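# Open narrow cabinet's top drawer fully, close all others

## Task

Pull the top drawer of the slim cabinet that has three drawers out to its full extent and leave it open; by the end every other drawer anywhere in the room must be completely closed, no cabinet may be shifted noticeably from its spot, and the robot must neither topple nor finish leaning.

## Robot and tools

ROBOT. A Dexmate Vega simulated on a three-wheeled base. It has two 7-joint arms with two-finger grippers, a head with three joints, and a torso that folds in a Z through three joints: torso_hip_rad, torso_knee_rad and torso_waist_rad. Chest lean forward equals knee minus hip minus waist. Seen from above it is 0.70 m long and 0.63 m wide (0.91 m with arms folded). Its front edge sits 0.35 m ahead of the base origin. Nothing prevents tipping, and a fallen robot stays down.

FRAMES. All positions are in metres. Base frame: origin on the floor at the turning point, 0.185 m behind the front axle, with x forward, y left and z up. chest, left_hand and right_hand are printed in this frame. A hand point lies between the fingers, 0.033 m back from the closed tips. The fingers run along the hand's z axis and close along its y axis. The wrist camera is on the hand's back, along -x. Printed hand positions grow less accurate at long reach. The odometry frame is the base frame as it was at the start. base_odometry counts wheel turns only, so slip reads as travel. Its heading is in rad, left positive. turned_by_wheels and turned_by_imu give rad turned since the previous result. If turned_by_imu exceeds 0.03 rad after a straight or sideways drive, you probably bumped something. base_tilt is in degrees, forward and right positive, with about 2 degrees of bias.

move. One call carries one action. The action is either "target" alone, or "base" and/or "joints", optionally with "speeds" or "min_time_s". Its motions start together.
- base: an object holding exactly one key. Each is an offset from where the last reported state placed the base. translate_m is metres forward (+) or back, -2 to 2. strafe_m is metres left (+) or right, -2 to 2, and heading may drift up to 0.02 rad. rotate_rad turns on the spot, counter-clockwise (+), -3.2 to 3.2. The front wheels first steer toward a new direction, taking up to 1.1 s. "done" means within 0.005 m, 0.015 m sideways or 0.015 rad by wheel count. The base does not stop on contact; it stalls or spins.
- joints: an object of absolute targets in radians, keyed by joint name. Name only the joints you want to move. Ranges: hip 0 to 1.57; knee 0 to 3.141; waist -1.57 to 1.57 (positive tips back). Left arm: shoulder_pitch -3.041 to 3.041 (+ down); shoulder_yaw -0.423 to 1.523; upper_arm_roll, elbow -3.041 to 0.214 (0 straight, negative bends up), forearm_roll, wrist_pitch -1.366 to 1.366 (+ tips down); wrist_yaw -1.348 to 1.087; gripper 0 (shut) to 0.785. The right arm mirrors these: shoulder_pitch negative is down, shoulder_yaw -1.523 to 0.423, wrist_pitch negative is down, wrist_yaw -1.087 to 1.348. Head: head_pan_rad ±2.792 (+ left); head_tilt_rad ±1.483; head_camera_tilt_rad -1.483 to 1.378 (+ down). The torso joints named together arrive together.
- target: an absolute pose for one hand. side is "left" or "right". x, y and z are in metres in the base frame, -3 to 3. pitch_deg runs -30 to 95 (90 points fingers down, 0 is level). heading_deg is 0 for forward and + counter-clockwise. roll_deg defaults to 0 (jaw level) and + turns the hand clockwise seen from behind. Heading and roll accept -360 to 360. line_only true allows a straight path only. The planner checks against the robot but not the room. A move may be a straight line of up to 45 cm, or else an arc that can swing the elbow wide. If status reads "short (part of ...)", send the same target again.
- speeds: lower top speeds for that action. translate_m and strafe_m take 0.04 to 0.3 m/s; rotate_rad takes 0.1 to 0.6 rad/s.
- min_time_s: 0.1 to 8, the minimum duration of each arm and head motion.
- cameras: a list of head_camera, left_wrist_camera, right_wrist_camera or all. [] means none.
Top speeds: arms 0.32 rad/s, torso 0.27, head 1.5, grippers 0.75.

wait: seconds from 0 to 10, returns state and images. zoom_image: camera plus region [x0,y0,x1,y1] in pixels, at most 504x504. The head image is 896x560; wrist images are 672x420. finished_scene: scene number; it is irreversible.

RESULTS. "pictures" lists image order. "move" shows done or the worst status. base_status, joint_status and the hand statuses can read: done; off_target (resting away, maybe still pushing); contact_stop (arm joints only; the whole group then holds); time_out; not_followed (the arm check withheld targets, see the "cause:" line); reached (within 10 mm and 2 deg); short; refused (nothing moved). After a refusal or a stop, later move, wait and finished_scene calls in that reply are skipped. on_its_own reports uncommanded behaviour. Joint torques and motor temperatures are listed per arm in joint order.

POSTURES. Torso presets (hip, knee, waist): stand 0.469, 1.617, 1.048 (the start); stand_high 0.78, 1.57, 0.44; lean_20 0.52, 1.05, 0.18; lean_45 0.52, 1.05, -0.26; low_lean_45 0, 0, -0.79. Folded arm, in key order: left 1, 0.5, -0.6, -2.5, 0, -0.9, 0; right -1, -0.5, 0.6, -2.5, 0, 0.9, 0. Fold the arms before going to low_lean_45. In deep leans, arms hanging straight down hit the base. With the chest far forward, front wheels may refuse to steer.

GRIPPER. Pad gap at the hand point is about 0.24 x angle - 0.002 m. Its angle does not prove a grasp.

CAUTIONS. Never let the arms strike or squeeze each other; a hard press ends the scene. The joints key does not keep arms off the body. Keep the head tilts within the stated range when panning. Keep contact torque under the load limits: 141 N m for shoulders, 75.2 for upper arm roll and elbow, 23.5 for the forearm and wrist. Exceeding one freezes that arm for 10 s. Motors heat when holding or pushing; at 80 °C the arm cuts out for 30 to 60 s. After any stop, pull the arm off what it touched. Push the drawers gently, don't slam them, and don't shove cabinets. The robot holds its last command while you think.

Each tool is called in YAML: its name, and indented under it one key for each argument.

## Session

move:

Scene clock: 0.00 s.
Joint torques (N m): no reading
Motor temperatures (°C): left_arm=[31 31 31 26 40 35 41] | right_arm=[30 27 33 31 36 36 33]
base_odometry: x=+0.000 y=+0.000 heading=+0.000
turned_by_wheels: +0.000
turned_by_imu: +0.000
base_tilt: forward=+0.0 right=+0.8
base_status: not commanded
joint_positions: torso_hip_rad=+0.469 torso_knee_rad=+1.617 torso_waist_rad=+1.048 left_shoulder_pitch_rad=+2.217 left_shoulder_yaw_rad=-0.014 left_upper_arm_roll_rad=-0.004 left_elbow_rad=-1.080 left_forearm_roll_rad=+0.010 left_wrist_pitch_rad=-0.495 left_wrist_yaw_rad=-0.006 left_gripper_rad=+0.005 right_shoulder_pitch_rad=-2.194 right_shoulder_yaw_rad=-0.002 right_upper_arm_roll_rad=+0.006 right_elbow_rad=-1.112 right_forearm_roll_rad=+0.018 right_wrist_pitch_rad=+0.493 right_wrist_yaw_rad=-0.008 right_gripper_rad=+0.005 head_pan_rad=+0.000 head_tilt_rad=+0.000 head_camera_tilt_rad=+0.000
joint_status: not commanded
chest: x=-0.0111 y=+0.0000 z=+1.4155 quat_wxyz=(+0.999, +0.000, +0.050, +0.000) (m; base frame)
left_hand: x=+0.1723 y=+0.2218 z=+0.5939 quat_wxyz=(+0.402, -0.001, +0.916, -0.004) pitch_deg=+42.6 heading_deg=-0.5 roll_deg=-0.7 back=up (m; base frame)
right_hand: x=+0.2084 y=-0.2404 z=+0.6102 quat_wxyz=(+0.427, +0.011, +0.904, -0.007) pitch_deg=+39.4 heading_deg=-1.6 roll_deg=-0.3 back=up (m; base frame)
pictures: head_camera, left_wrist_camera, right_wrist_camera

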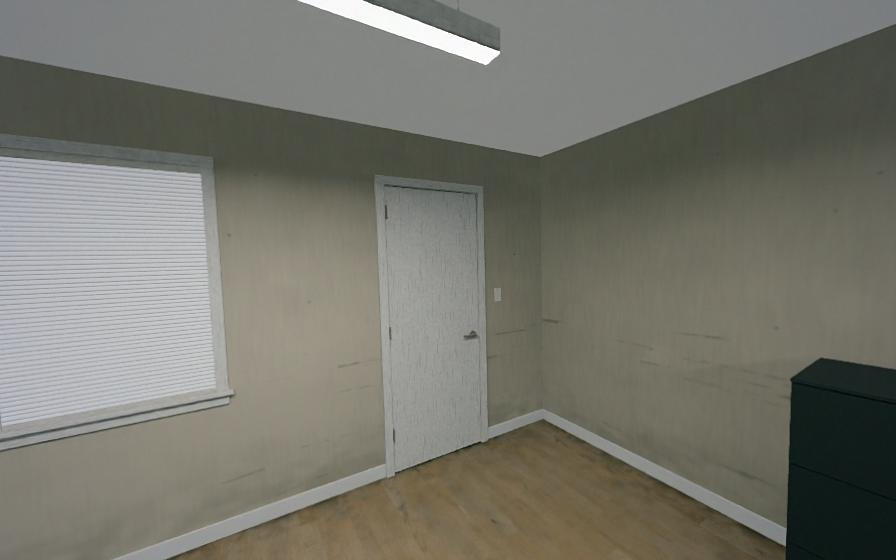

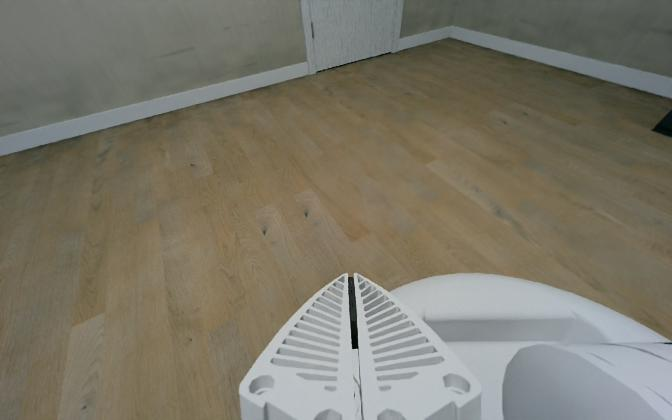

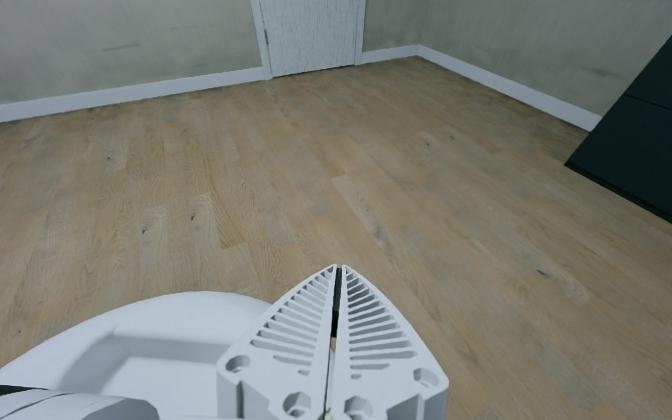

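move:
  joints: {"head_pan_rad":-1.2,"head_camera_tilt_rad":0.4}
  cameras: ["head_camera"]

move:
  joints: {"head_pan_rad":-2.6,"head_camera_tilt_rad":0.4}
  cameras: ["head_camera"]

move:
  joints: {"head_pan_rad":1.8,"head_camera_tilt_rad":0.4}
  cameras: ["head_camera"]

Scene clock: 1.70 s.
Joint torques (N m): left_arm=[6.99 -0.52 -0.92 -2.25 0.27 -1.48 -0.04] | right_arm=[-3.45 -1.1 0.13 -3.32 0.07 2.47 -0.11]
Motor temperatures (°C): left_arm=[31 31 31 26 40 35 41] | right_arm=[30 27 33 31 36 36 33]
move: done
base_odometry: x=+0.000 y=+0.000 heading=+0.000
turned_by_wheels: +0.000
turned_by_imu: +0.000
base_tilt: forward=+0.0 right=+0.7
base_status: not commanded
joint_positions: torso_hip_rad=+0.469 torso_knee_rad=+1.617 torso_waist_rad=+1.048 left_shoulder_pitch_rad=+2.217 left_shoulder_yaw_rad=-0.014 left_upper_arm_roll_rad=-0.004 left_elbow_rad=-1.080 left_forearm_roll_rad=+0.010 left_wrist_pitch_rad=-0.495 left_wrist_yaw_rad=-0.006 left_gripper_rad=+0.005 right_shoulder_pitch_rad=-2.194 right_shoulder_yaw_rad=-0.002 right_upper_arm_roll_rad=+0.006 right_elbow_rad=-1.112 right_forearm_roll_rad=+0.018 right_wrist_pitch_rad=+0.493 right_wrist_yaw_rad=-0.008 right_gripper_rad=+0.005 head_pan_rad=-1.200 head_tilt_rad=+0.000 head_camera_tilt_rad=+0.400
joint_status: all done
chest: x=-0.0111 y=+0.0000 z=+1.4155 quat_wxyz=(+0.999, +0.000, +0.050, +0.000) (m; base frame)
left_hand: x=+0.1724 y=+0.2218 z=+0.5939 quat_wxyz=(+0.402, -0.001, +0.916, -0.004) pitch_deg=+42.6 heading_deg=-0.5 roll_deg=-0.7 back=up (m; base frame)
right_hand: x=+0.2084 y=-0.2404 z=+0.6102 quat_wxyz=(+0.427, +0.011, +0.904, -0.007) pitch_deg=+39.4 heading_deg=-1.6 roll_deg=-0.3 back=up (m; base frame)
pictures: head_camera

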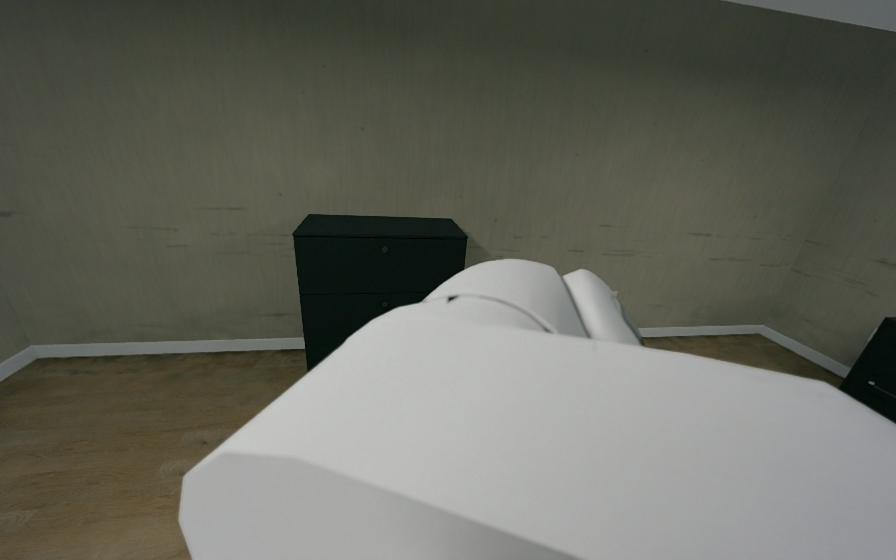

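Scene clock: 3.30 s.
Joint torques (N m): left_arm=[6.86 -0.07 -1.15 -3 0.11 -2.5 -0.02] | right_arm=[-2.87 -0.46 0.01 -2.67 0.25 3.03 0.06]
Motor temperatures (°C): left_arm=[31 31 31 26 40 35 41] | right_arm=[30 27 33 31 36 37 33]
move: done
base_odometry: x=+0.000 y=+0.000 heading=+0.000
turned_by_wheels: +0.000
turned_by_imu: +0.000
base_tilt: forward=+0.0 right=+0.8
base_status: not commanded
joint_positions: torso_hip_rad=+0.469 torso_knee_rad=+1.617 torso_waist_rad=+1.048 left_shoulder_pitch_rad=+2.217 left_shoulder_yaw_rad=-0.014 left_upper_arm_roll_rad=-0.004 left_elbow_rad=-1.080 left_forearm_roll_rad=+0.010 left_wrist_pitch_rad=-0.495 left_wrist_yaw_rad=-0.006 left_gripper_rad=+0.005 right_shoulder_pitch_rad=-2.194 right_shoulder_yaw_rad=-0.002 right_upper_arm_roll_rad=+0.006 right_elbow_rad=-1.112 right_forearm_roll_rad=+0.018 right_wrist_pitch_rad=+0.493 right_wrist_yaw_rad=-0.008 right_gripper_rad=+0.005 head_pan_rad=-2.600 head_tilt_rad=+0.000 head_camera_tilt_rad=+0.400
joint_status: all done
chest: x=-0.0111 y=+0.0000 z=+1.4155 quat_wxyz=(+0.999, +0.000, +0.050, +0.000) (m; base frame)
left_hand: x=+0.1724 y=+0.2218 z=+0.5939 quat_wxyz=(+0.402, -0.001, +0.916, -0.004) pitch_deg=+42.6 heading_deg=-0.5 roll_deg=-0.7 back=up (m; base frame)
right_hand: x=+0.2084 y=-0.2404 z=+0.6102 quat_wxyz=(+0.427, +0.011, +0.904, -0.007) pitch_deg=+39.4 heading_deg=-1.6 roll_deg=-0.3 back=up (m; base frame)
pictures: head_camera

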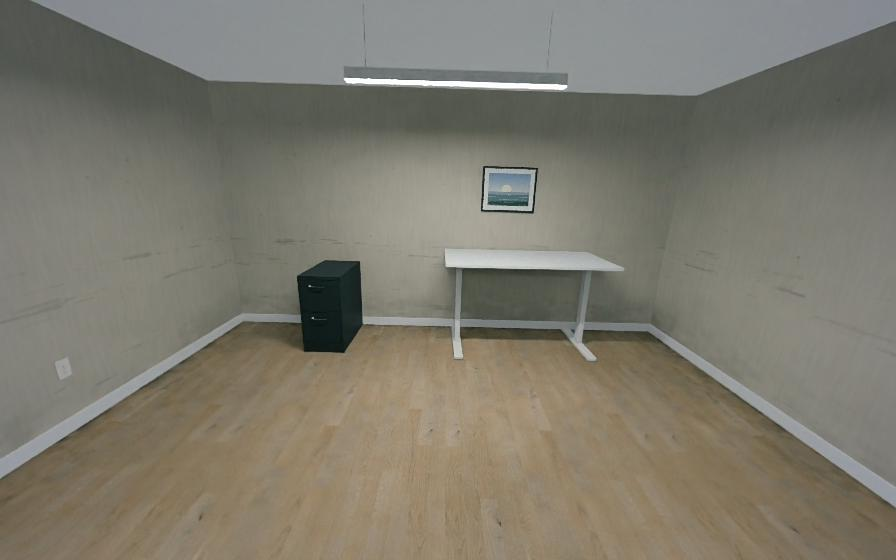

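Scene clock: 6.90 s.
Joint torques (N m): left_arm=[4.96 -0.46 -1.41 -2.6 0.21 -1.46 -0.08] | right_arm=[-2.81 -1.27 0.32 -2.88 0.08 3.23 -0.18]
Motor temperatures (°C): left_arm=[31 31 31 26 40 35 41] | right_arm=[30 27 33 31 36 37 33]
move: done
base_odometry: x=+0.000 y=+0.000 heading=+0.000
turned_by_wheels: +0.000
turned_by_imu: +0.000
base_tilt: forward=+0.1 right=+0.8
base_status: not commanded
joint_positions: torso_hip_rad=+0.469 torso_knee_rad=+1.617 torso_waist_rad=+1.048 left_shoulder_pitch_rad=+2.217 left_shoulder_yaw_rad=-0.014 left_upper_arm_roll_rad=-0.004 left_elbow_rad=-1.080 left_forearm_roll_rad=+0.010 left_wrist_pitch_rad=-0.495 left_wrist_yaw_rad=-0.006 left_gripper_rad=+0.005 right_shoulder_pitch_rad=-2.194 right_shoulder_yaw_rad=-0.002 right_upper_arm_roll_rad=+0.006 right_elbow_rad=-1.112 right_forearm_roll_rad=+0.018 right_wrist_pitch_rad=+0.493 right_wrist_yaw_rad=-0.008 right_gripper_rad=+0.005 head_pan_rad=+1.800 head_tilt_rad=+0.000 head_camera_tilt_rad=+0.400
joint_status: all done
chest: x=-0.0111 y=+0.0000 z=+1.4155 quat_wxyz=(+0.999, +0.000, +0.050, +0.000) (m; base frame)
left_hand: x=+0.1724 y=+0.2218 z=+0.5939 quat_wxyz=(+0.402, -0.001, +0.916, -0.004) pitch_deg=+42.6 heading_deg=-0.5 roll_deg=-0.7 back=up (m; base frame)
right_hand: x=+0.2084 y=-0.2404 z=+0.6102 quat_wxyz=(+0.427, +0.011, +0.904, -0.007) pitch_deg=+39.4 heading_deg=-1.6 roll_deg=-0.3 back=up (m; base frame)
pictures: head_camera

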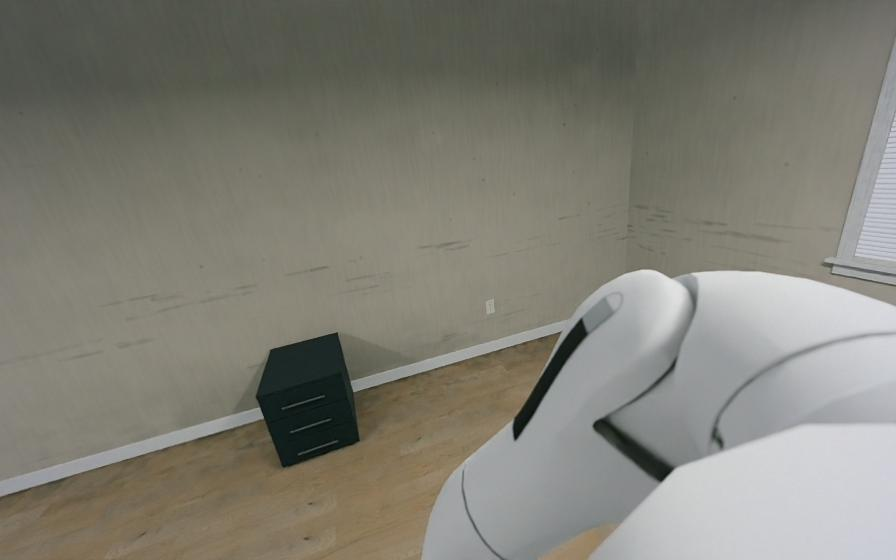

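zoom_image:
  camera: "head_camera"
  region: [230, 310, 390, 480]

move:
  base: {"rotate_rad":2.1}
  joints: {"head_pan_rad":0,"head_camera_tilt_rad":0.4}

zoom_image:
  camera: "head_camera"
  region: [300, 200, 600, 500]

Scaled by 2.965 from the camera's 896x560 image, which has a finer 960x600 frame.

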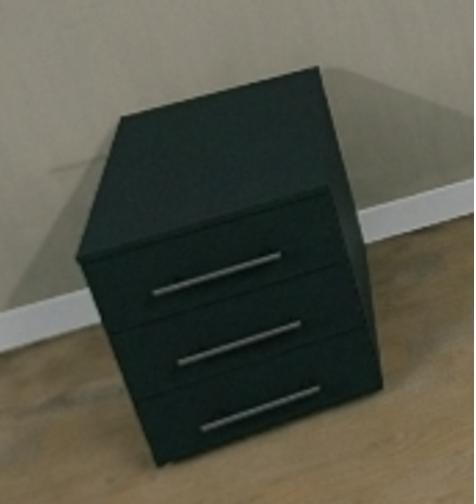

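Scene clock: 12.27 s.
Joint torques (N m): left_arm=[5.18 0.68 -0.61 -2.23 0.12 -2.29 -0.05] | right_arm=[-3.24 -0.43 0.08 -2.54 0.09 2.09 -0.13]
Motor temperatures (°C): left_arm=[31 31 31 26 40 35 41] | right_arm=[30 27 33 31 36 37 33]
move: done
base_odometry: x=+0.003 y=-0.001 heading=+2.106
turned_by_wheels: +2.106
turned_by_imu: +2.095
base_tilt: forward=+0.0 right=+0.8
base_status: done
joint_positions: torso_hip_rad=+0.469 torso_knee_rad=+1.617 torso_waist_rad=+1.048 left_shoulder_pitch_rad=+2.217 left_shoulder_yaw_rad=-0.014 left_upper_arm_roll_rad=-0.004 left_elbow_rad=-1.080 left_forearm_roll_rad=+0.010 left_wrist_pitch_rad=-0.495 left_wrist_yaw_rad=-0.006 left_gripper_rad=+0.005 right_shoulder_pitch_rad=-2.194 right_shoulder_yaw_rad=-0.002 right_upper_arm_roll_rad=+0.006 right_elbow_rad=-1.112 right_forearm_roll_rad=+0.018 right_wrist_pitch_rad=+0.493 right_wrist_yaw_rad=-0.008 right_gripper_rad=+0.005 head_pan_rad=+0.000 head_tilt_rad=+0.000 head_camera_tilt_rad=+0.400
joint_status: all done
chest: x=-0.0111 y=+0.0000 z=+1.4155 quat_wxyz=(+0.999, +0.000, +0.050, +0.000) (m; base frame)
left_hand: x=+0.1724 y=+0.2218 z=+0.5939 quat_wxyz=(+0.402, -0.001, +0.916, -0.004) pitch_deg=+42.6 heading_deg=-0.5 roll_deg=-0.7 back=up (m; base frame)
right_hand: x=+0.2084 y=-0.2404 z=+0.6102 quat_wxyz=(+0.427, +0.011, +0.904, -0.007) pitch_deg=+39.4 heading_deg=-1.6 roll_deg=-0.3 back=up (m; base frame)
pictures: head_camera, left_wrist_camera, right_wrist_camera

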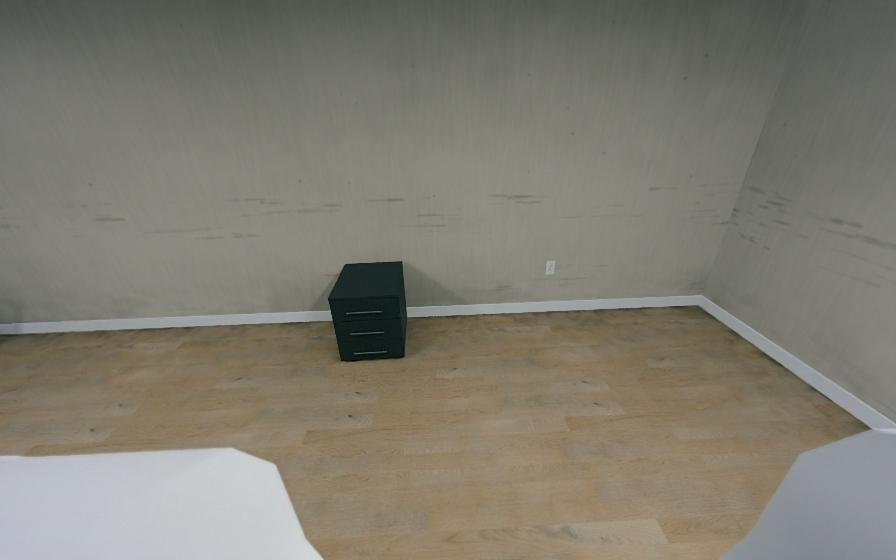

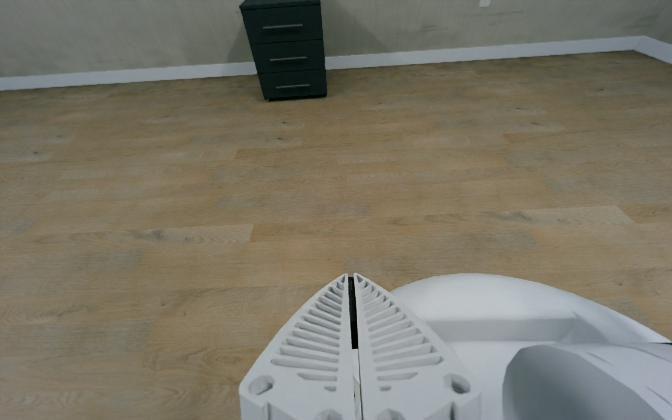

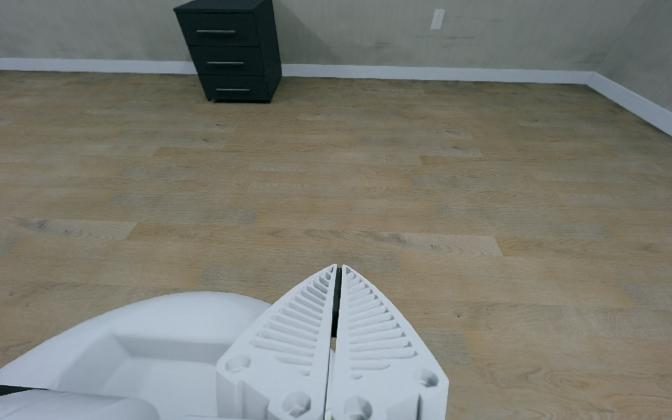

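Scaled by 1.680 from the camera's 896x560 image, which has a finer 960x600 frame.

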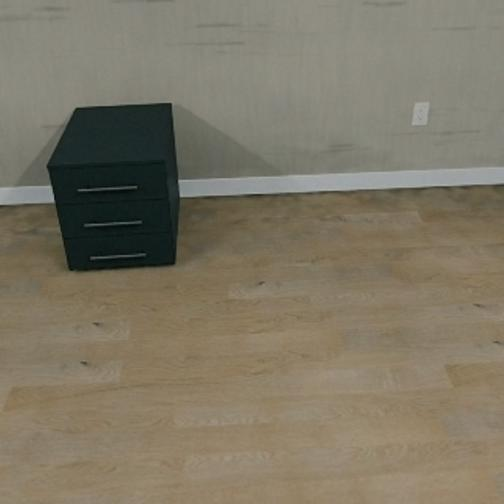

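move:
  base: {"rotate_rad":0.09}
  joints: {"torso_hip_rad":0.35,"torso_knee_rad":1.0,"torso_waist_rad":0.25}
  cameras: []

move:
  base: {"strafe_m":0.18}
  cameras: []

move:
  base: {"translate_m":0.8}
  joints: {"left_gripper_rad":0.4}

move:
  target: {"side":"left","x":0.6,"y":0.2,"z":0.45,"pitch_deg":20,"heading_deg":0,"roll_deg":90}

Scene clock: 17.27 s.
Joint torques (N m): left_arm=[13 -1.19 -0.2 -1.39 0.13 -2.43 -0.15] | right_arm=[-10.93 -0.98 0.56 0.16 0.03 2.11 0.04]
Motor temperatures (°C): left_arm=[31 31 31 26 40 35 41] | right_arm=[30 27 33 31 36 37 33]
move: done
base_odometry: x=+0.003 y=-0.001 heading=+2.196
turned_by_wheels: +0.090
turned_by_imu: +0.090
base_tilt: forward=+0.0 right=+0.8
base_status: done
joint_positions: torso_hip_rad=+0.350 torso_knee_rad=+1.000 torso_waist_rad=+0.250 left_shoulder_pitch_rad=+2.217 left_shoulder_yaw_rad=-0.014 left_upper_arm_roll_rad=-0.004 left_elbow_rad=-1.080 left_forearm_roll_rad=+0.010 left_wrist_pitch_rad=-0.495 left_wrist_yaw_rad=-0.006 left_gripper_rad=+0.005 right_shoulder_pitch_rad=-2.194 right_shoulder_yaw_rad=-0.002 right_upper_arm_roll_rad=+0.006 right_elbow_rad=-1.112 right_forearm_roll_rad=+0.018 right_wrist_pitch_rad=+0.493 right_wrist_yaw_rad=-0.008 right_gripper_rad=+0.005 head_pan_rad=+0.000 head_tilt_rad=+0.000 head_camera_tilt_rad=+0.400
joint_status: all done
chest: x=-0.0372 y=+0.0000 z=+1.2731 quat_wxyz=(+0.980, +0.000, +0.199, +0.000) (m; base frame)
left_hand: x=-0.1046 y=+0.2218 z=+0.4340 quat_wxyz=(+0.261, -0.002, +0.965, -0.004) pitch_deg=+59.7 heading_deg=-0.7 roll_deg=-0.9 back=up (m; base frame)
right_hand: x=-0.0654 y=-0.2404 z=+0.4389 quat_wxyz=(+0.287, +0.010, +0.958, -0.009) pitch_deg=+56.6 heading_deg=-2.3 roll_deg=-1.1 back=up (m; base frame)
pictures: none
No camera images: "cameras" was empty.

Scene clock: 20.00 s.
Joint torques (N m): left_arm=[13.92 -0.76 -1.12 -1.05 0.06 -1.41 -0.07] | right_arm=[-11.51 -1.11 -0.06 -1.07 0.06 1.89 -0.14]
Motor temperatures (°C): left_arm=[31 31 31 26 40 35 41] | right_arm=[30 27 33 31 36 37 33]
move: done
base_odometry: x=-0.142 y=-0.106 heading=+2.201
turned_by_wheels: +0.004
turned_by_imu: +0.002
base_tilt: forward=+0.0 right=+0.7
base_status: done
joint_positions: torso_hip_rad=+0.350 torso_knee_rad=+1.000 torso_waist_rad=+0.250 left_shoulder_pitch_rad=+2.217 left_shoulder_yaw_rad=-0.014 left_upper_arm_roll_rad=-0.004 left_elbow_rad=-1.080 left_forearm_roll_rad=+0.010 left_wrist_pitch_rad=-0.495 left_wrist_yaw_rad=-0.006 left_gripper_rad=+0.005 right_shoulder_pitch_rad=-2.194 right_shoulder_yaw_rad=-0.002 right_upper_arm_roll_rad=+0.006 right_elbow_rad=-1.112 right_forearm_roll_rad=+0.018 right_wrist_pitch_rad=+0.493 right_wrist_yaw_rad=-0.008 right_gripper_rad=+0.005 head_pan_rad=+0.000 head_tilt_rad=+0.000 head_camera_tilt_rad=+0.400
joint_status: not commanded
chest: x=-0.0372 y=+0.0000 z=+1.2731 quat_wxyz=(+0.980, +0.000, +0.199, +0.000) (m; base frame)
left_hand: x=-0.1046 y=+0.2218 z=+0.4340 quat_wxyz=(+0.261, -0.002, +0.965, -0.004) pitch_deg=+59.7 heading_deg=-0.7 roll_deg=-0.9 back=up (m; base frame)
right_hand: x=-0.0654 y=-0.2404 z=+0.4389 quat_wxyz=(+0.287, +0.010, +0.958, -0.009) pitch_deg=+56.6 heading_deg=-2.3 roll_deg=-1.1 back=up (m; base frame)
pictures: none
No camera images: "cameras" was empty.

Scene clock: 24.80 s.
Joint torques (N m): left_arm=[13.58 0.67 -1.53 0.14 0.37 -1.92 0.11] | right_arm=[-12.26 -0.17 0.32 -0.22 0.17 1.41 -0.01]
Motor temperatures (°C): left_arm=[31 31 31 26 40 35 41] | right_arm=[30 27 33 31 36 37 33]
move: done
base_odometry: x=-0.613 y=+0.540 heading=+2.200
turned_by_wheels: -0.001
turned_by_imu: -0.003
base_tilt: forward=+0.0 right=+0.8
base_status: done
joint_positions: torso_hip_rad=+0.350 torso_knee_rad=+1.000 torso_waist_rad=+0.250 left_shoulder_pitch_rad=+2.217 left_shoulder_yaw_rad=-0.014 left_upper_arm_roll_rad=-0.004 left_elbow_rad=-1.080 left_forearm_roll_rad=+0.010 left_wrist_pitch_rad=-0.495 left_wrist_yaw_rad=-0.006 left_gripper_rad=+0.400 right_shoulder_pitch_rad=-2.194 right_shoulder_yaw_rad=-0.002 right_upper_arm_roll_rad=+0.006 right_elbow_rad=-1.112 right_forearm_roll_rad=+0.018 right_wrist_pitch_rad=+0.493 right_wrist_yaw_rad=-0.008 right_gripper_rad=+0.005 head_pan_rad=+0.000 head_tilt_rad=+0.000 head_camera_tilt_rad=+0.400
joint_status: all done
chest: x=-0.0372 y=+0.0000 z=+1.2731 quat_wxyz=(+0.980, +0.000, +0.199, +0.000) (m; base frame)
left_hand: x=-0.1046 y=+0.2218 z=+0.4340 quat_wxyz=(+0.261, -0.002, +0.965, -0.004) pitch_deg=+59.7 heading_deg=-0.7 roll_deg=-0.9 back=up (m; base frame)
right_hand: x=-0.0654 y=-0.2404 z=+0.4389 quat_wxyz=(+0.287, +0.010, +0.958, -0.009) pitch_deg=+56.6 heading_deg=-2.3 roll_deg=-1.1 back=up (m; base frame)
pictures: head_camera, left_wrist_camera, right_wrist_camera

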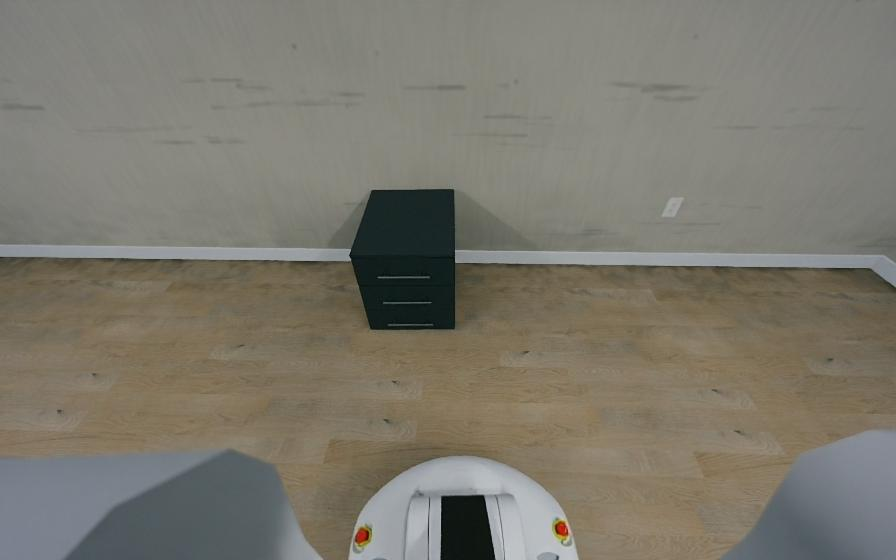

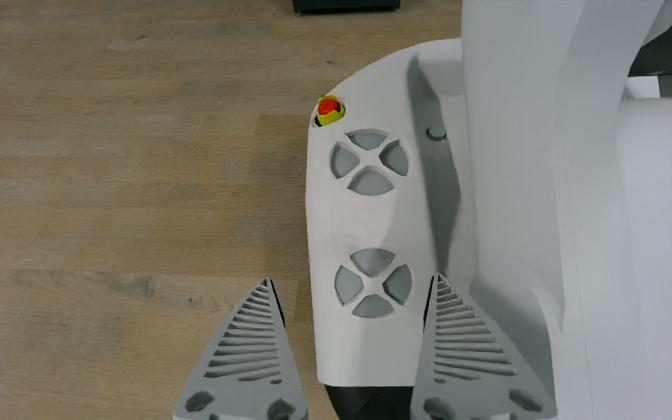

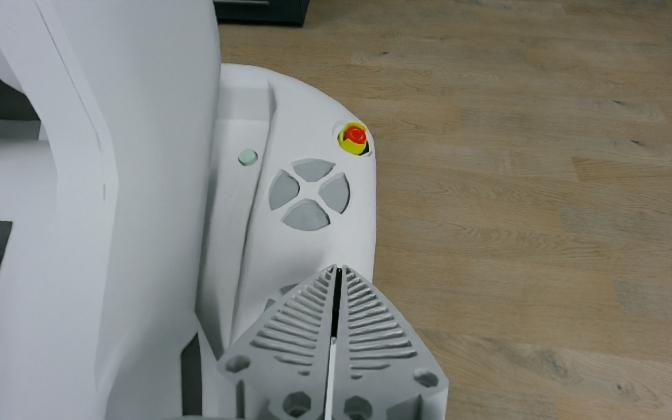

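Scene clock: 25.10 s.
Joint torques (N m): left_arm=[14.36 -1.6 -0.52 0.23 0.02 -2.02 0.09] | right_arm=[-11.63 -0.15 0.73 -0.57 0.27 1.82 0.1]
Motor temperatures (°C): left_arm=[31 31 31 26 40 35 41] | right_arm=[30 27 33 31 36 37 33]
move: refused
base_odometry: x=-0.613 y=+0.540 heading=+2.200
turned_by_wheels: +0.000
turned_by_imu: +0.000
base_tilt: forward=+0.0 right=+0.7
base_status: not commanded
joint_positions: torso_hip_rad=+0.350 torso_knee_rad=+1.000 torso_waist_rad=+0.250 left_shoulder_pitch_rad=+2.217 left_shoulder_yaw_rad=-0.014 left_upper_arm_roll_rad=-0.004 left_elbow_rad=-1.080 left_forearm_roll_rad=+0.010 left_wrist_pitch_rad=-0.495 left_wrist_yaw_rad=-0.006 left_gripper_rad=+0.400 right_shoulder_pitch_rad=-2.194 right_shoulder_yaw_rad=-0.002 right_upper_arm_roll_rad=+0.006 right_elbow_rad=-1.112 right_forearm_roll_rad=+0.018 right_wrist_pitch_rad=+0.493 right_wrist_yaw_rad=-0.008 right_gripper_rad=+0.005 head_pan_rad=+0.000 head_tilt_rad=+0.000 head_camera_tilt_rad=+0.400
joint_status: not commanded
chest: x=-0.0372 y=+0.0000 z=+1.2731 quat_wxyz=(+0.980, +0.000, +0.199, +0.000) (m; base frame)
left_hand: x=-0.1046 y=+0.2218 z=+0.4340 quat_wxyz=(+0.261, -0.002, +0.965, -0.004) pitch_deg=+59.7 heading_deg=-0.7 roll_deg=-0.9 back=up (m; base frame)
left_hand_status: refused: the arm stands too near the robot already: the left finger into the torso, as the model's coarse spheres have them (needs 2.0 cm clear). Nothing moved. Move it clear with "joints".
right_hand: x=-0.0654 y=-0.2404 z=+0.4389 quat_wxyz=(+0.287, +0.010, +0.958, -0.009) pitch_deg=+56.6 heading_deg=-2.3 roll_deg=-1.1 back=up (m; base frame)
pictures: head_camera, left_wrist_camera, right_wrist_camera

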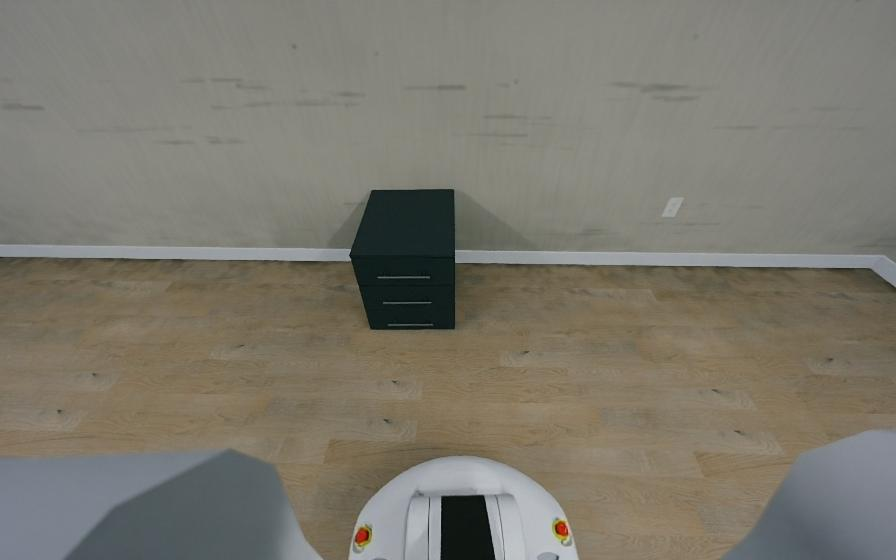

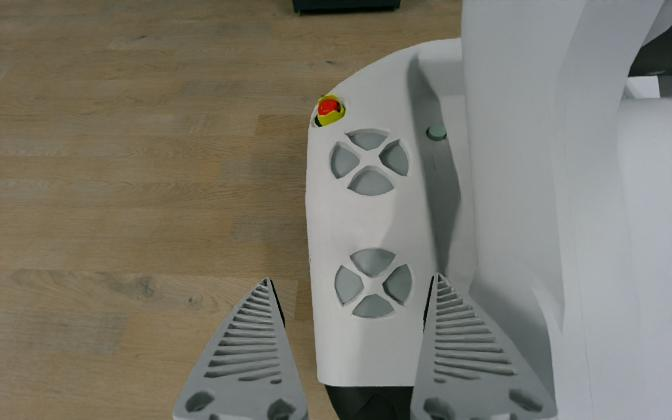

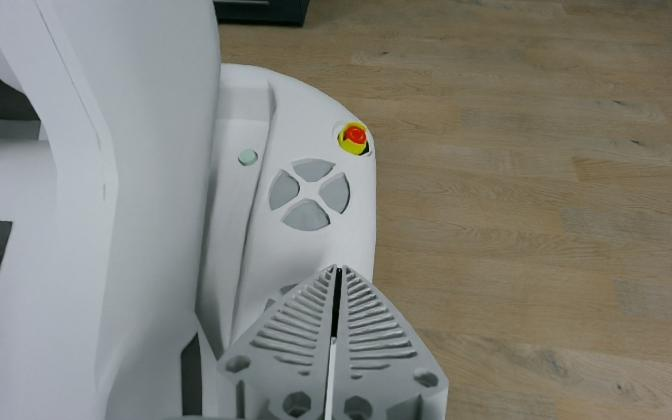

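move:
  joints: {"left_shoulder_pitch_rad":1.2,"left_elbow_rad":-1.2,"left_wrist_pitch_rad":0,"left_forearm_roll_rad":1.5}
  cameras: []

move:
  target: {"side":"left","x":0.65,"y":0.2,"z":0.45,"pitch_deg":20,"heading_deg":0,"roll_deg":90}

Scene clock: 31.53 s.
Joint torques (N m): left_arm=[-21.97 -3.32 2.59 -6.8 0.09 0.58 0.85] | right_arm=[-11.61 -0.67 0.36 -0.68 0.17 2.13 -0.13]
Motor temperatures (°C): left_arm=[31 31 31 26 40 36 41] | right_arm=[30 27 33 31 36 37 33]
move: done
base_odometry: x=-0.613 y=+0.540 heading=+2.200
turned_by_wheels: +0.000
turned_by_imu: +0.000
base_tilt: forward=+0.0 right=+0.7
base_status: not commanded
joint_positions: torso_hip_rad=+0.350 torso_knee_rad=+1.000 torso_waist_rad=+0.250 left_shoulder_pitch_rad=+1.203 left_shoulder_yaw_rad=-0.014 left_upper_arm_roll_rad=-0.004 left_elbow_rad=-1.199 left_forearm_roll_rad=+1.496 left_wrist_pitch_rad=-0.002 left_wrist_yaw_rad=-0.006 left_gripper_rad=+0.400 right_shoulder_pitch_rad=-2.194 right_shoulder_yaw_rad=-0.002 right_upper_arm_roll_rad=+0.006 right_elbow_rad=-1.112 right_forearm_roll_rad=+0.018 right_wrist_pitch_rad=+0.493 right_wrist_yaw_rad=-0.008 right_gripper_rad=+0.005 head_pan_rad=+0.000 head_tilt_rad=+0.000 head_camera_tilt_rad=+0.400
joint_status: all done
chest: x=-0.0371 y=+0.0000 z=+1.2731 quat_wxyz=(+0.980, +0.000, +0.199, +0.000) (m; base frame)
left_hand: x=+0.6246 y=+0.2235 z=+0.6476 quat_wxyz=(+0.406, +0.565, +0.616, +0.369) pitch_deg=+23.5 heading_deg=-0.2 roll_deg=+84.8 (m; base frame)
right_hand: x=-0.0654 y=-0.2404 z=+0.4389 quat_wxyz=(+0.287, +0.010, +0.958, -0.009) pitch_deg=+56.6 heading_deg=-2.3 roll_deg=-1.1 back=up (m; base frame)
pictures: none
ARM HIT: the robot struck itself hard.
No camera images: "cameras" was empty.

Scene clock: 31.83 s.
Joint torques (N m): left_arm=[-19.85 -2.97 2.9 -8.06 0.1 0.5 0.68] | right_arm=[-11.99 -0.19 1.01 -0.72 0.24 2.1 -0.2]
Motor temperatures (°C): left_arm=[31 31 31 26 40 36 41] | right_arm=[30 27 33 31 36 37 33]
move: refused
base_odometry: x=-0.613 y=+0.540 heading=+2.200
turned_by_wheels: +0.000
turned_by_imu: +0.000
base_tilt: forward=+0.0 right=+0.7
base_status: not commanded
joint_positions: torso_hip_rad=+0.350 torso_knee_rad=+1.000 torso_waist_rad=+0.250 left_shoulder_pitch_rad=+1.202 left_shoulder_yaw_rad=-0.014 left_upper_arm_roll_rad=-0.004 left_elbow_rad=-1.200 left_forearm_roll_rad=+1.498 left_wrist_pitch_rad=-0.001 left_wrist_yaw_rad=-0.006 left_gripper_rad=+0.400 right_shoulder_pitch_rad=-2.194 right_shoulder_yaw_rad=-0.002 right_upper_arm_roll_rad=+0.006 right_elbow_rad=-1.112 right_forearm_roll_rad=+0.018 right_wrist_pitch_rad=+0.493 right_wrist_yaw_rad=-0.008 right_gripper_rad=+0.005 head_pan_rad=+0.000 head_tilt_rad=+0.000 head_camera_tilt_rad=+0.400
joint_status: not commanded
chest: x=-0.0371 y=+0.0000 z=+1.2731 quat_wxyz=(+0.980, +0.000, +0.199, +0.000) (m; base frame)
left_hand: x=+0.6256 y=+0.2238 z=+0.6487 quat_wxyz=(+0.406, +0.565, +0.616, +0.370) pitch_deg=+23.4 heading_deg=-0.2 roll_deg=+84.9 (m; base frame)
left_hand_status: refused: no posture of the arm gets there (out of reach): the closest leaves the hand 12.5 cm and 1 deg from the pose. Nothing moved.
right_hand: x=-0.0654 y=-0.2404 z=+0.4389 quat_wxyz=(+0.287, +0.010, +0.958, -0.009) pitch_deg=+56.6 heading_deg=-2.3 roll_deg=-1.1 back=up (m; base frame)
pictures: head_camera, left_wrist_camera, right_wrist_camera

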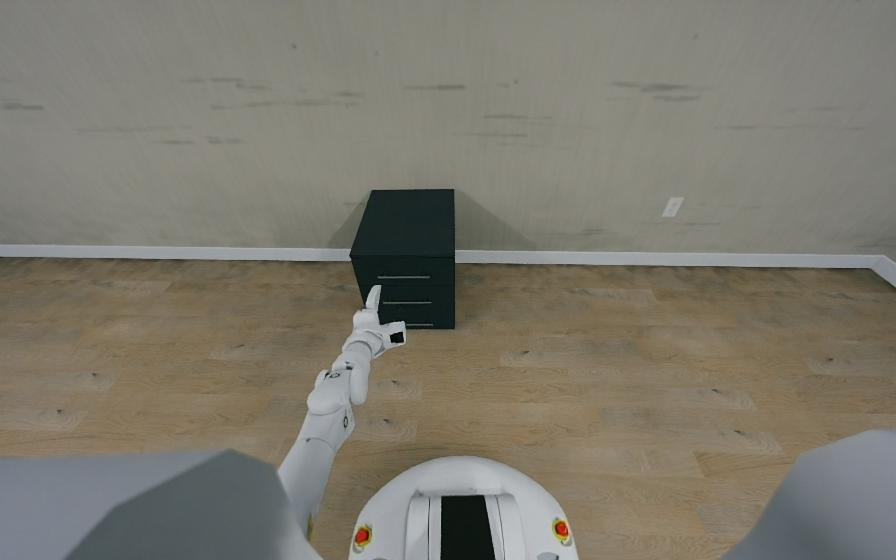

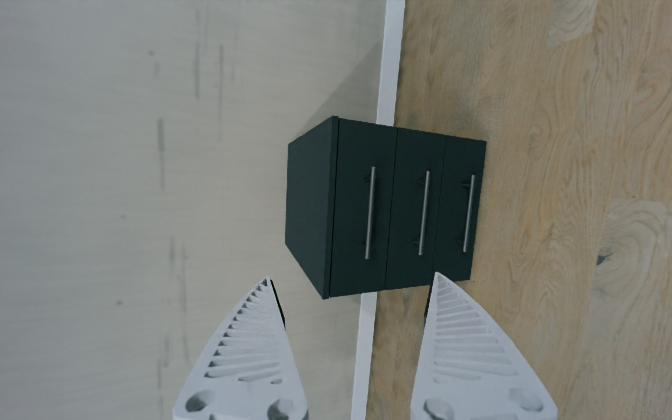

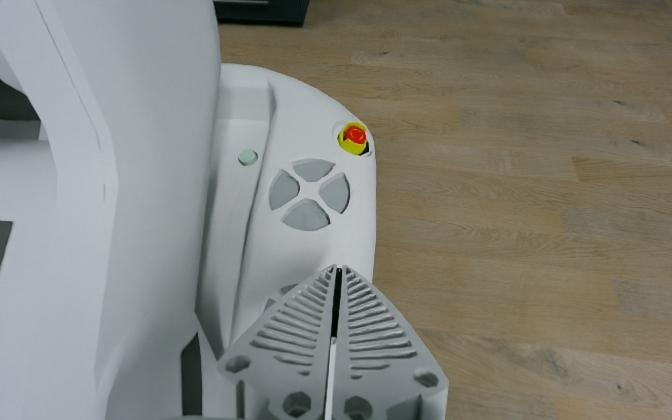

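move:
  joints: {"torso_hip_rad":0.3,"torso_knee_rad":0.65,"torso_waist_rad":-0.1,"left_shoulder_pitch_rad":1.0}
  cameras: []

move:
  target: {"side":"left","x":0.65,"y":0.2,"z":0.42,"pitch_deg":20,"heading_deg":0,"roll_deg":90}

zoom_image:
  camera: "head_camera"
  region: [300, 100, 550, 350]

Scene clock: 34.77 s.
Joint torques (N m): left_arm=[-24.3 -2.93 2.23 -6.26 -0.08 -0.35 0.73] | right_arm=[-13.79 -1.11 0.01 0.85 0.26 1.67 -0.21]
Motor temperatures (°C): left_arm=[31 31 31 26 40 35 41] | right_arm=[30 27 33 31 36 37 33]
move: done
base_odometry: x=-0.613 y=+0.540 heading=+2.200
turned_by_wheels: +0.000
turned_by_imu: +0.000
base_tilt: forward=+0.1 right=+0.8
base_status: not commanded
joint_positions: torso_hip_rad=+0.300 torso_knee_rad=+0.650 torso_waist_rad=-0.100 left_shoulder_pitch_rad=+1.001 left_shoulder_yaw_rad=-0.014 left_upper_arm_roll_rad=-0.004 left_elbow_rad=-1.200 left_forearm_roll_rad=+1.500 left_wrist_pitch_rad=+0.000 left_wrist_yaw_rad=-0.006 left_gripper_rad=+0.400 right_shoulder_pitch_rad=-2.194 right_shoulder_yaw_rad=-0.002 right_upper_arm_roll_rad=+0.006 right_elbow_rad=-1.112 right_forearm_roll_rad=+0.018 right_wrist_pitch_rad=+0.493 right_wrist_yaw_rad=-0.008 right_gripper_rad=+0.005 head_pan_rad=+0.000 head_tilt_rad=+0.000 head_camera_tilt_rad=+0.400
joint_status: all done
chest: x=-0.0895 y=+0.0000 z=+1.1564 quat_wxyz=(+0.975, +0.000, +0.223, +0.000) (m; base frame)
left_hand: x=+0.6593 y=+0.2241 z=+0.6384 quat_wxyz=(+0.450, +0.536, +0.583, +0.412) pitch_deg=+14.7 heading_deg=-0.1 roll_deg=+85.1 (m; base frame)
right_hand: x=-0.1593 y=-0.2404 z=+0.3246 quat_wxyz=(+0.263, +0.010, +0.965, -0.009) pitch_deg=+59.5 heading_deg=-2.5 roll_deg=-1.4 back=up (m; base frame)
pictures: none
No camera images: "cameras" was empty.

Scene clock: 35.07 s.
Joint torques (N m): left_arm=[-23.48 -2.68 2.82 -6.74 -0.06 -0.05 0.84] | right_arm=[-12.99 -1.22 0.39 0.5 0.15 2.35 0.04]
Motor temperatures (°C): left_arm=[31 31 31 26 40 35 41] | right_arm=[30 27 33 31 36 37 33]
move: refused
base_odometry: x=-0.613 y=+0.540 heading=+2.200
turned_by_wheels: +0.000
turned_by_imu: +0.000
base_tilt: forward=+0.0 right=+0.8
base_status: not commanded
joint_positions: torso_hip_rad=+0.300 torso_knee_rad=+0.650 torso_waist_rad=-0.100 left_shoulder_pitch_rad=+1.001 left_shoulder_yaw_rad=-0.014 left_upper_arm_roll_rad=-0.004 left_elbow_rad=-1.200 left_forearm_roll_rad=+1.500 left_wrist_pitch_rad=+0.000 left_wrist_yaw_rad=-0.006 left_gripper_rad=+0.400 right_shoulder_pitch_rad=-2.194 right_shoulder_yaw_rad=-0.002 right_upper_arm_roll_rad=+0.006 right_elbow_rad=-1.112 right_forearm_roll_rad=+0.018 right_wrist_pitch_rad=+0.493 right_wrist_yaw_rad=-0.008 right_gripper_rad=+0.005 head_pan_rad=+0.000 head_tilt_rad=+0.000 head_camera_tilt_rad=+0.400
joint_status: not commanded
chest: x=-0.0895 y=+0.0000 z=+1.1564 quat_wxyz=(+0.975, +0.000, +0.223, +0.000) (m; base frame)
left_hand: x=+0.6596 y=+0.2241 z=+0.6388 quat_wxyz=(+0.450, +0.536, +0.583, +0.412) pitch_deg=+14.7 heading_deg=-0.1 roll_deg=+85.1 (m; base frame)
left_hand_status: refused: no posture of the arm gets there (out of reach): the closest leaves the hand 8.0 cm and 1 deg from the pose. Nothing moved.
right_hand: x=-0.1593 y=-0.2404 z=+0.3246 quat_wxyz=(+0.263, +0.010, +0.965, -0.009) pitch_deg=+59.5 heading_deg=-2.5 roll_deg=-1.4 back=up (m; base frame)
pictures: head_camera, left_wrist_camera, right_wrist_camera

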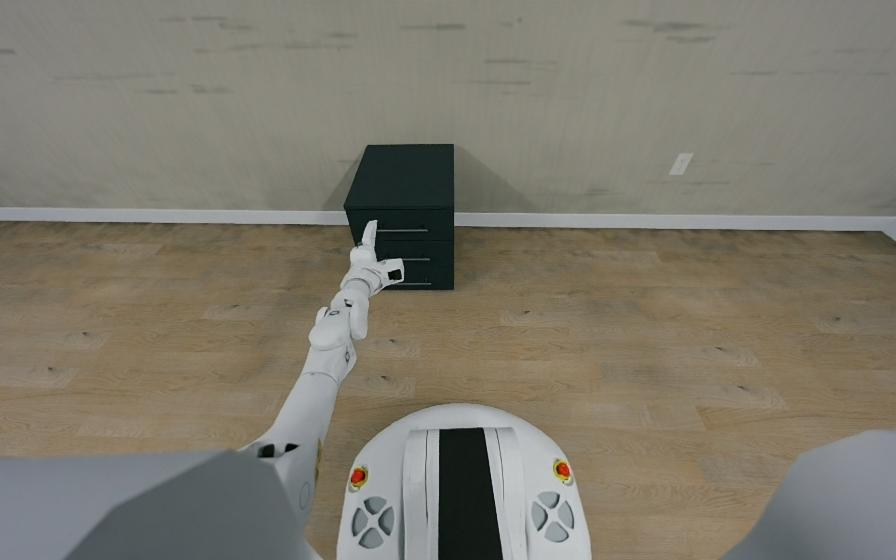

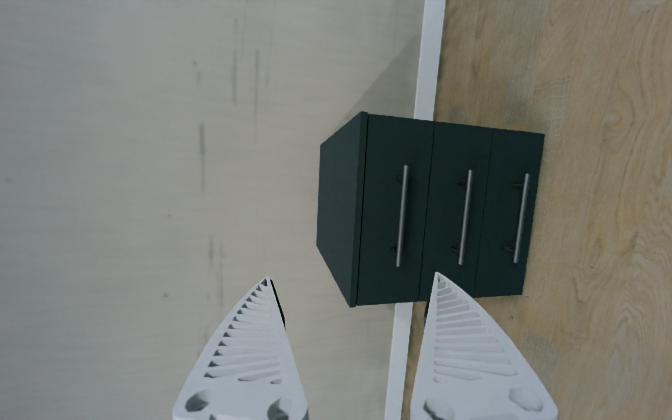

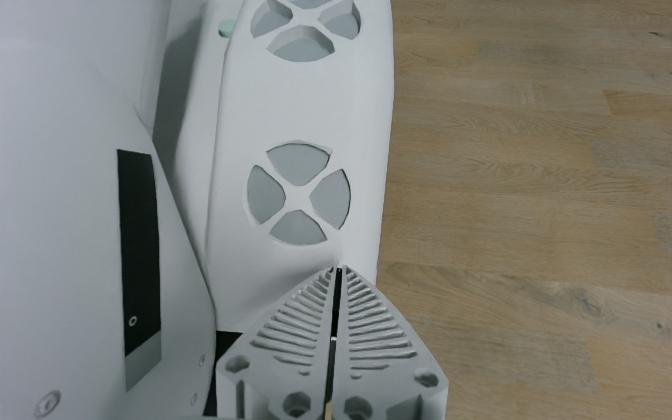

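Scaled by 2.016 from the camera's 896x560 image, which has a finer 960x600 frame.

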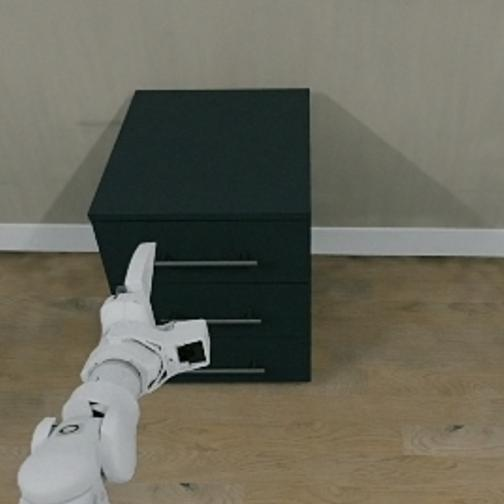

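move:
  joints: {"torso_waist_rad":-0.3,"left_shoulder_pitch_rad":0.9}
  cameras: []

move:
  target: {"side":"left","x":0.65,"y":0.15,"z":0.4,"pitch_deg":15,"heading_deg":0,"roll_deg":90}

Scene clock: 37.40 s.
Joint torques (N m): left_arm=[-22.71 -3.8 1.7 -8.41 -0.04 -0.1 1.02] | right_arm=[-17.42 -0.77 0.49 1.32 0.12 1.46 0.05]
Motor temperatures (°C): left_arm=[31 31 31 26 40 35 41] | right_arm=[30 27 33 31 36 37 33]
move: done
base_odometry: x=-0.613 y=+0.540 heading=+2.200
turned_by_wheels: +0.000
turned_by_imu: +0.000
base_tilt: forward=+0.0 right=+0.7
base_status: not commanded
joint_positions: torso_hip_rad=+0.300 torso_knee_rad=+0.650 torso_waist_rad=-0.300 left_shoulder_pitch_rad=+0.902 left_shoulder_yaw_rad=-0.014 left_upper_arm_roll_rad=-0.004 left_elbow_rad=-1.200 left_forearm_roll_rad=+1.500 left_wrist_pitch_rad=+0.000 left_wrist_yaw_rad=-0.006 left_gripper_rad=+0.400 right_shoulder_pitch_rad=-2.194 right_shoulder_yaw_rad=-0.002 right_upper_arm_roll_rad=+0.006 right_elbow_rad=-1.112 right_forearm_roll_rad=+0.018 right_wrist_pitch_rad=+0.493 right_wrist_yaw_rad=-0.008 right_gripper_rad=+0.005 head_pan_rad=+0.000 head_tilt_rad=+0.000 head_camera_tilt_rad=+0.400
joint_status: all done
chest: x=-0.0075 y=+0.0000 z=+1.1199 quat_wxyz=(+0.948, +0.000, +0.319, +0.000) (m; base frame)
left_hand: x=+0.6856 y=+0.2241 z=+0.5295 quat_wxyz=(+0.420, +0.556, +0.605, +0.385) pitch_deg=+20.5 heading_deg=-0.1 roll_deg=+85.1 (m; base frame)
right_hand: x=-0.2412 y=-0.2404 z=+0.3186 quat_wxyz=(+0.166, +0.009, +0.986, -0.010) pitch_deg=+70.9 heading_deg=-3.9 roll_deg=-2.9 back=up (m; base frame)
pictures: none
No camera images: "cameras" was empty.

Scene clock: 37.70 s.
Joint torques (N m): left_arm=[-23.03 -3.95 2.04 -8.74 -0.03 -0.82 1.1] | right_arm=[-16.07 -1.19 0.74 0.61 0.1 1.38 -0.08]
Motor temperatures (°C): left_arm=[31 31 31 26 40 35 41] | right_arm=[30 27 33 31 36 37 33]
move: refused
base_odometry: x=-0.613 y=+0.540 heading=+2.200
turned_by_wheels: +0.000
turned_by_imu: +0.000
base_tilt: forward=+0.0 right=+0.7
base_status: not commanded
joint_positions: torso_hip_rad=+0.300 torso_knee_rad=+0.650 torso_waist_rad=-0.300 left_shoulder_pitch_rad=+0.901 left_shoulder_yaw_rad=-0.014 left_upper_arm_roll_rad=-0.004 left_elbow_rad=-1.200 left_forearm_roll_rad=+1.500 left_wrist_pitch_rad=+0.000 left_wrist_yaw_rad=-0.006 left_gripper_rad=+0.400 right_shoulder_pitch_rad=-2.194 right_shoulder_yaw_rad=-0.002 right_upper_arm_roll_rad=+0.006 right_elbow_rad=-1.112 right_forearm_roll_rad=+0.018 right_wrist_pitch_rad=+0.493 right_wrist_yaw_rad=-0.008 right_gripper_rad=+0.005 head_pan_rad=+0.000 head_tilt_rad=+0.000 head_camera_tilt_rad=+0.400
joint_status: not commanded
chest: x=-0.0075 y=+0.0000 z=+1.1199 quat_wxyz=(+0.948, +0.000, +0.319, +0.000) (m; base frame)
left_hand: x=+0.6861 y=+0.2241 z=+0.5301 quat_wxyz=(+0.421, +0.556, +0.605, +0.385) pitch_deg=+20.4 heading_deg=-0.1 roll_deg=+85.1 (m; base frame)
left_hand_status: refused: no posture of the arm gets there (out of reach): the closest leaves the hand 4.9 cm and 1 deg from the pose. Nothing moved.
right_hand: x=-0.2412 y=-0.2404 z=+0.3186 quat_wxyz=(+0.166, +0.009, +0.986, -0.010) pitch_deg=+70.9 heading_deg=-3.9 roll_deg=-2.9 back=up (m; base frame)
pictures: head_camera, left_wrist_camera, right_wrist_camera

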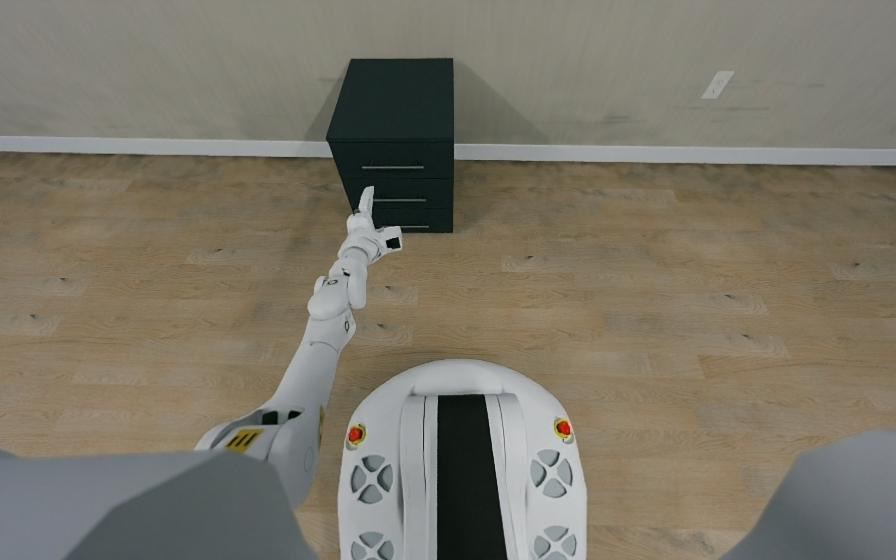

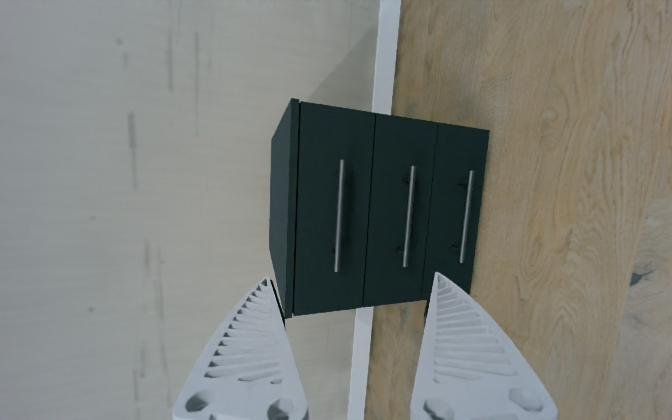

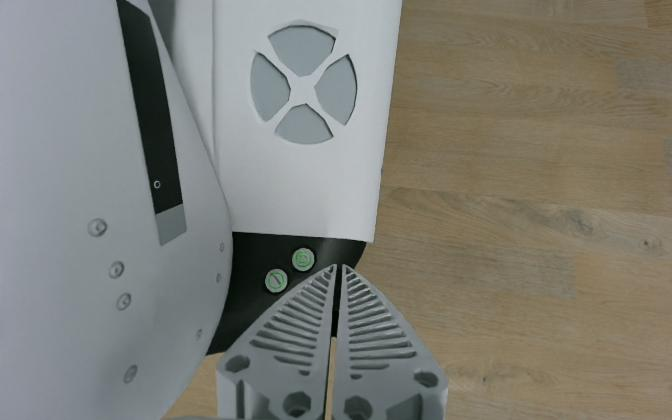

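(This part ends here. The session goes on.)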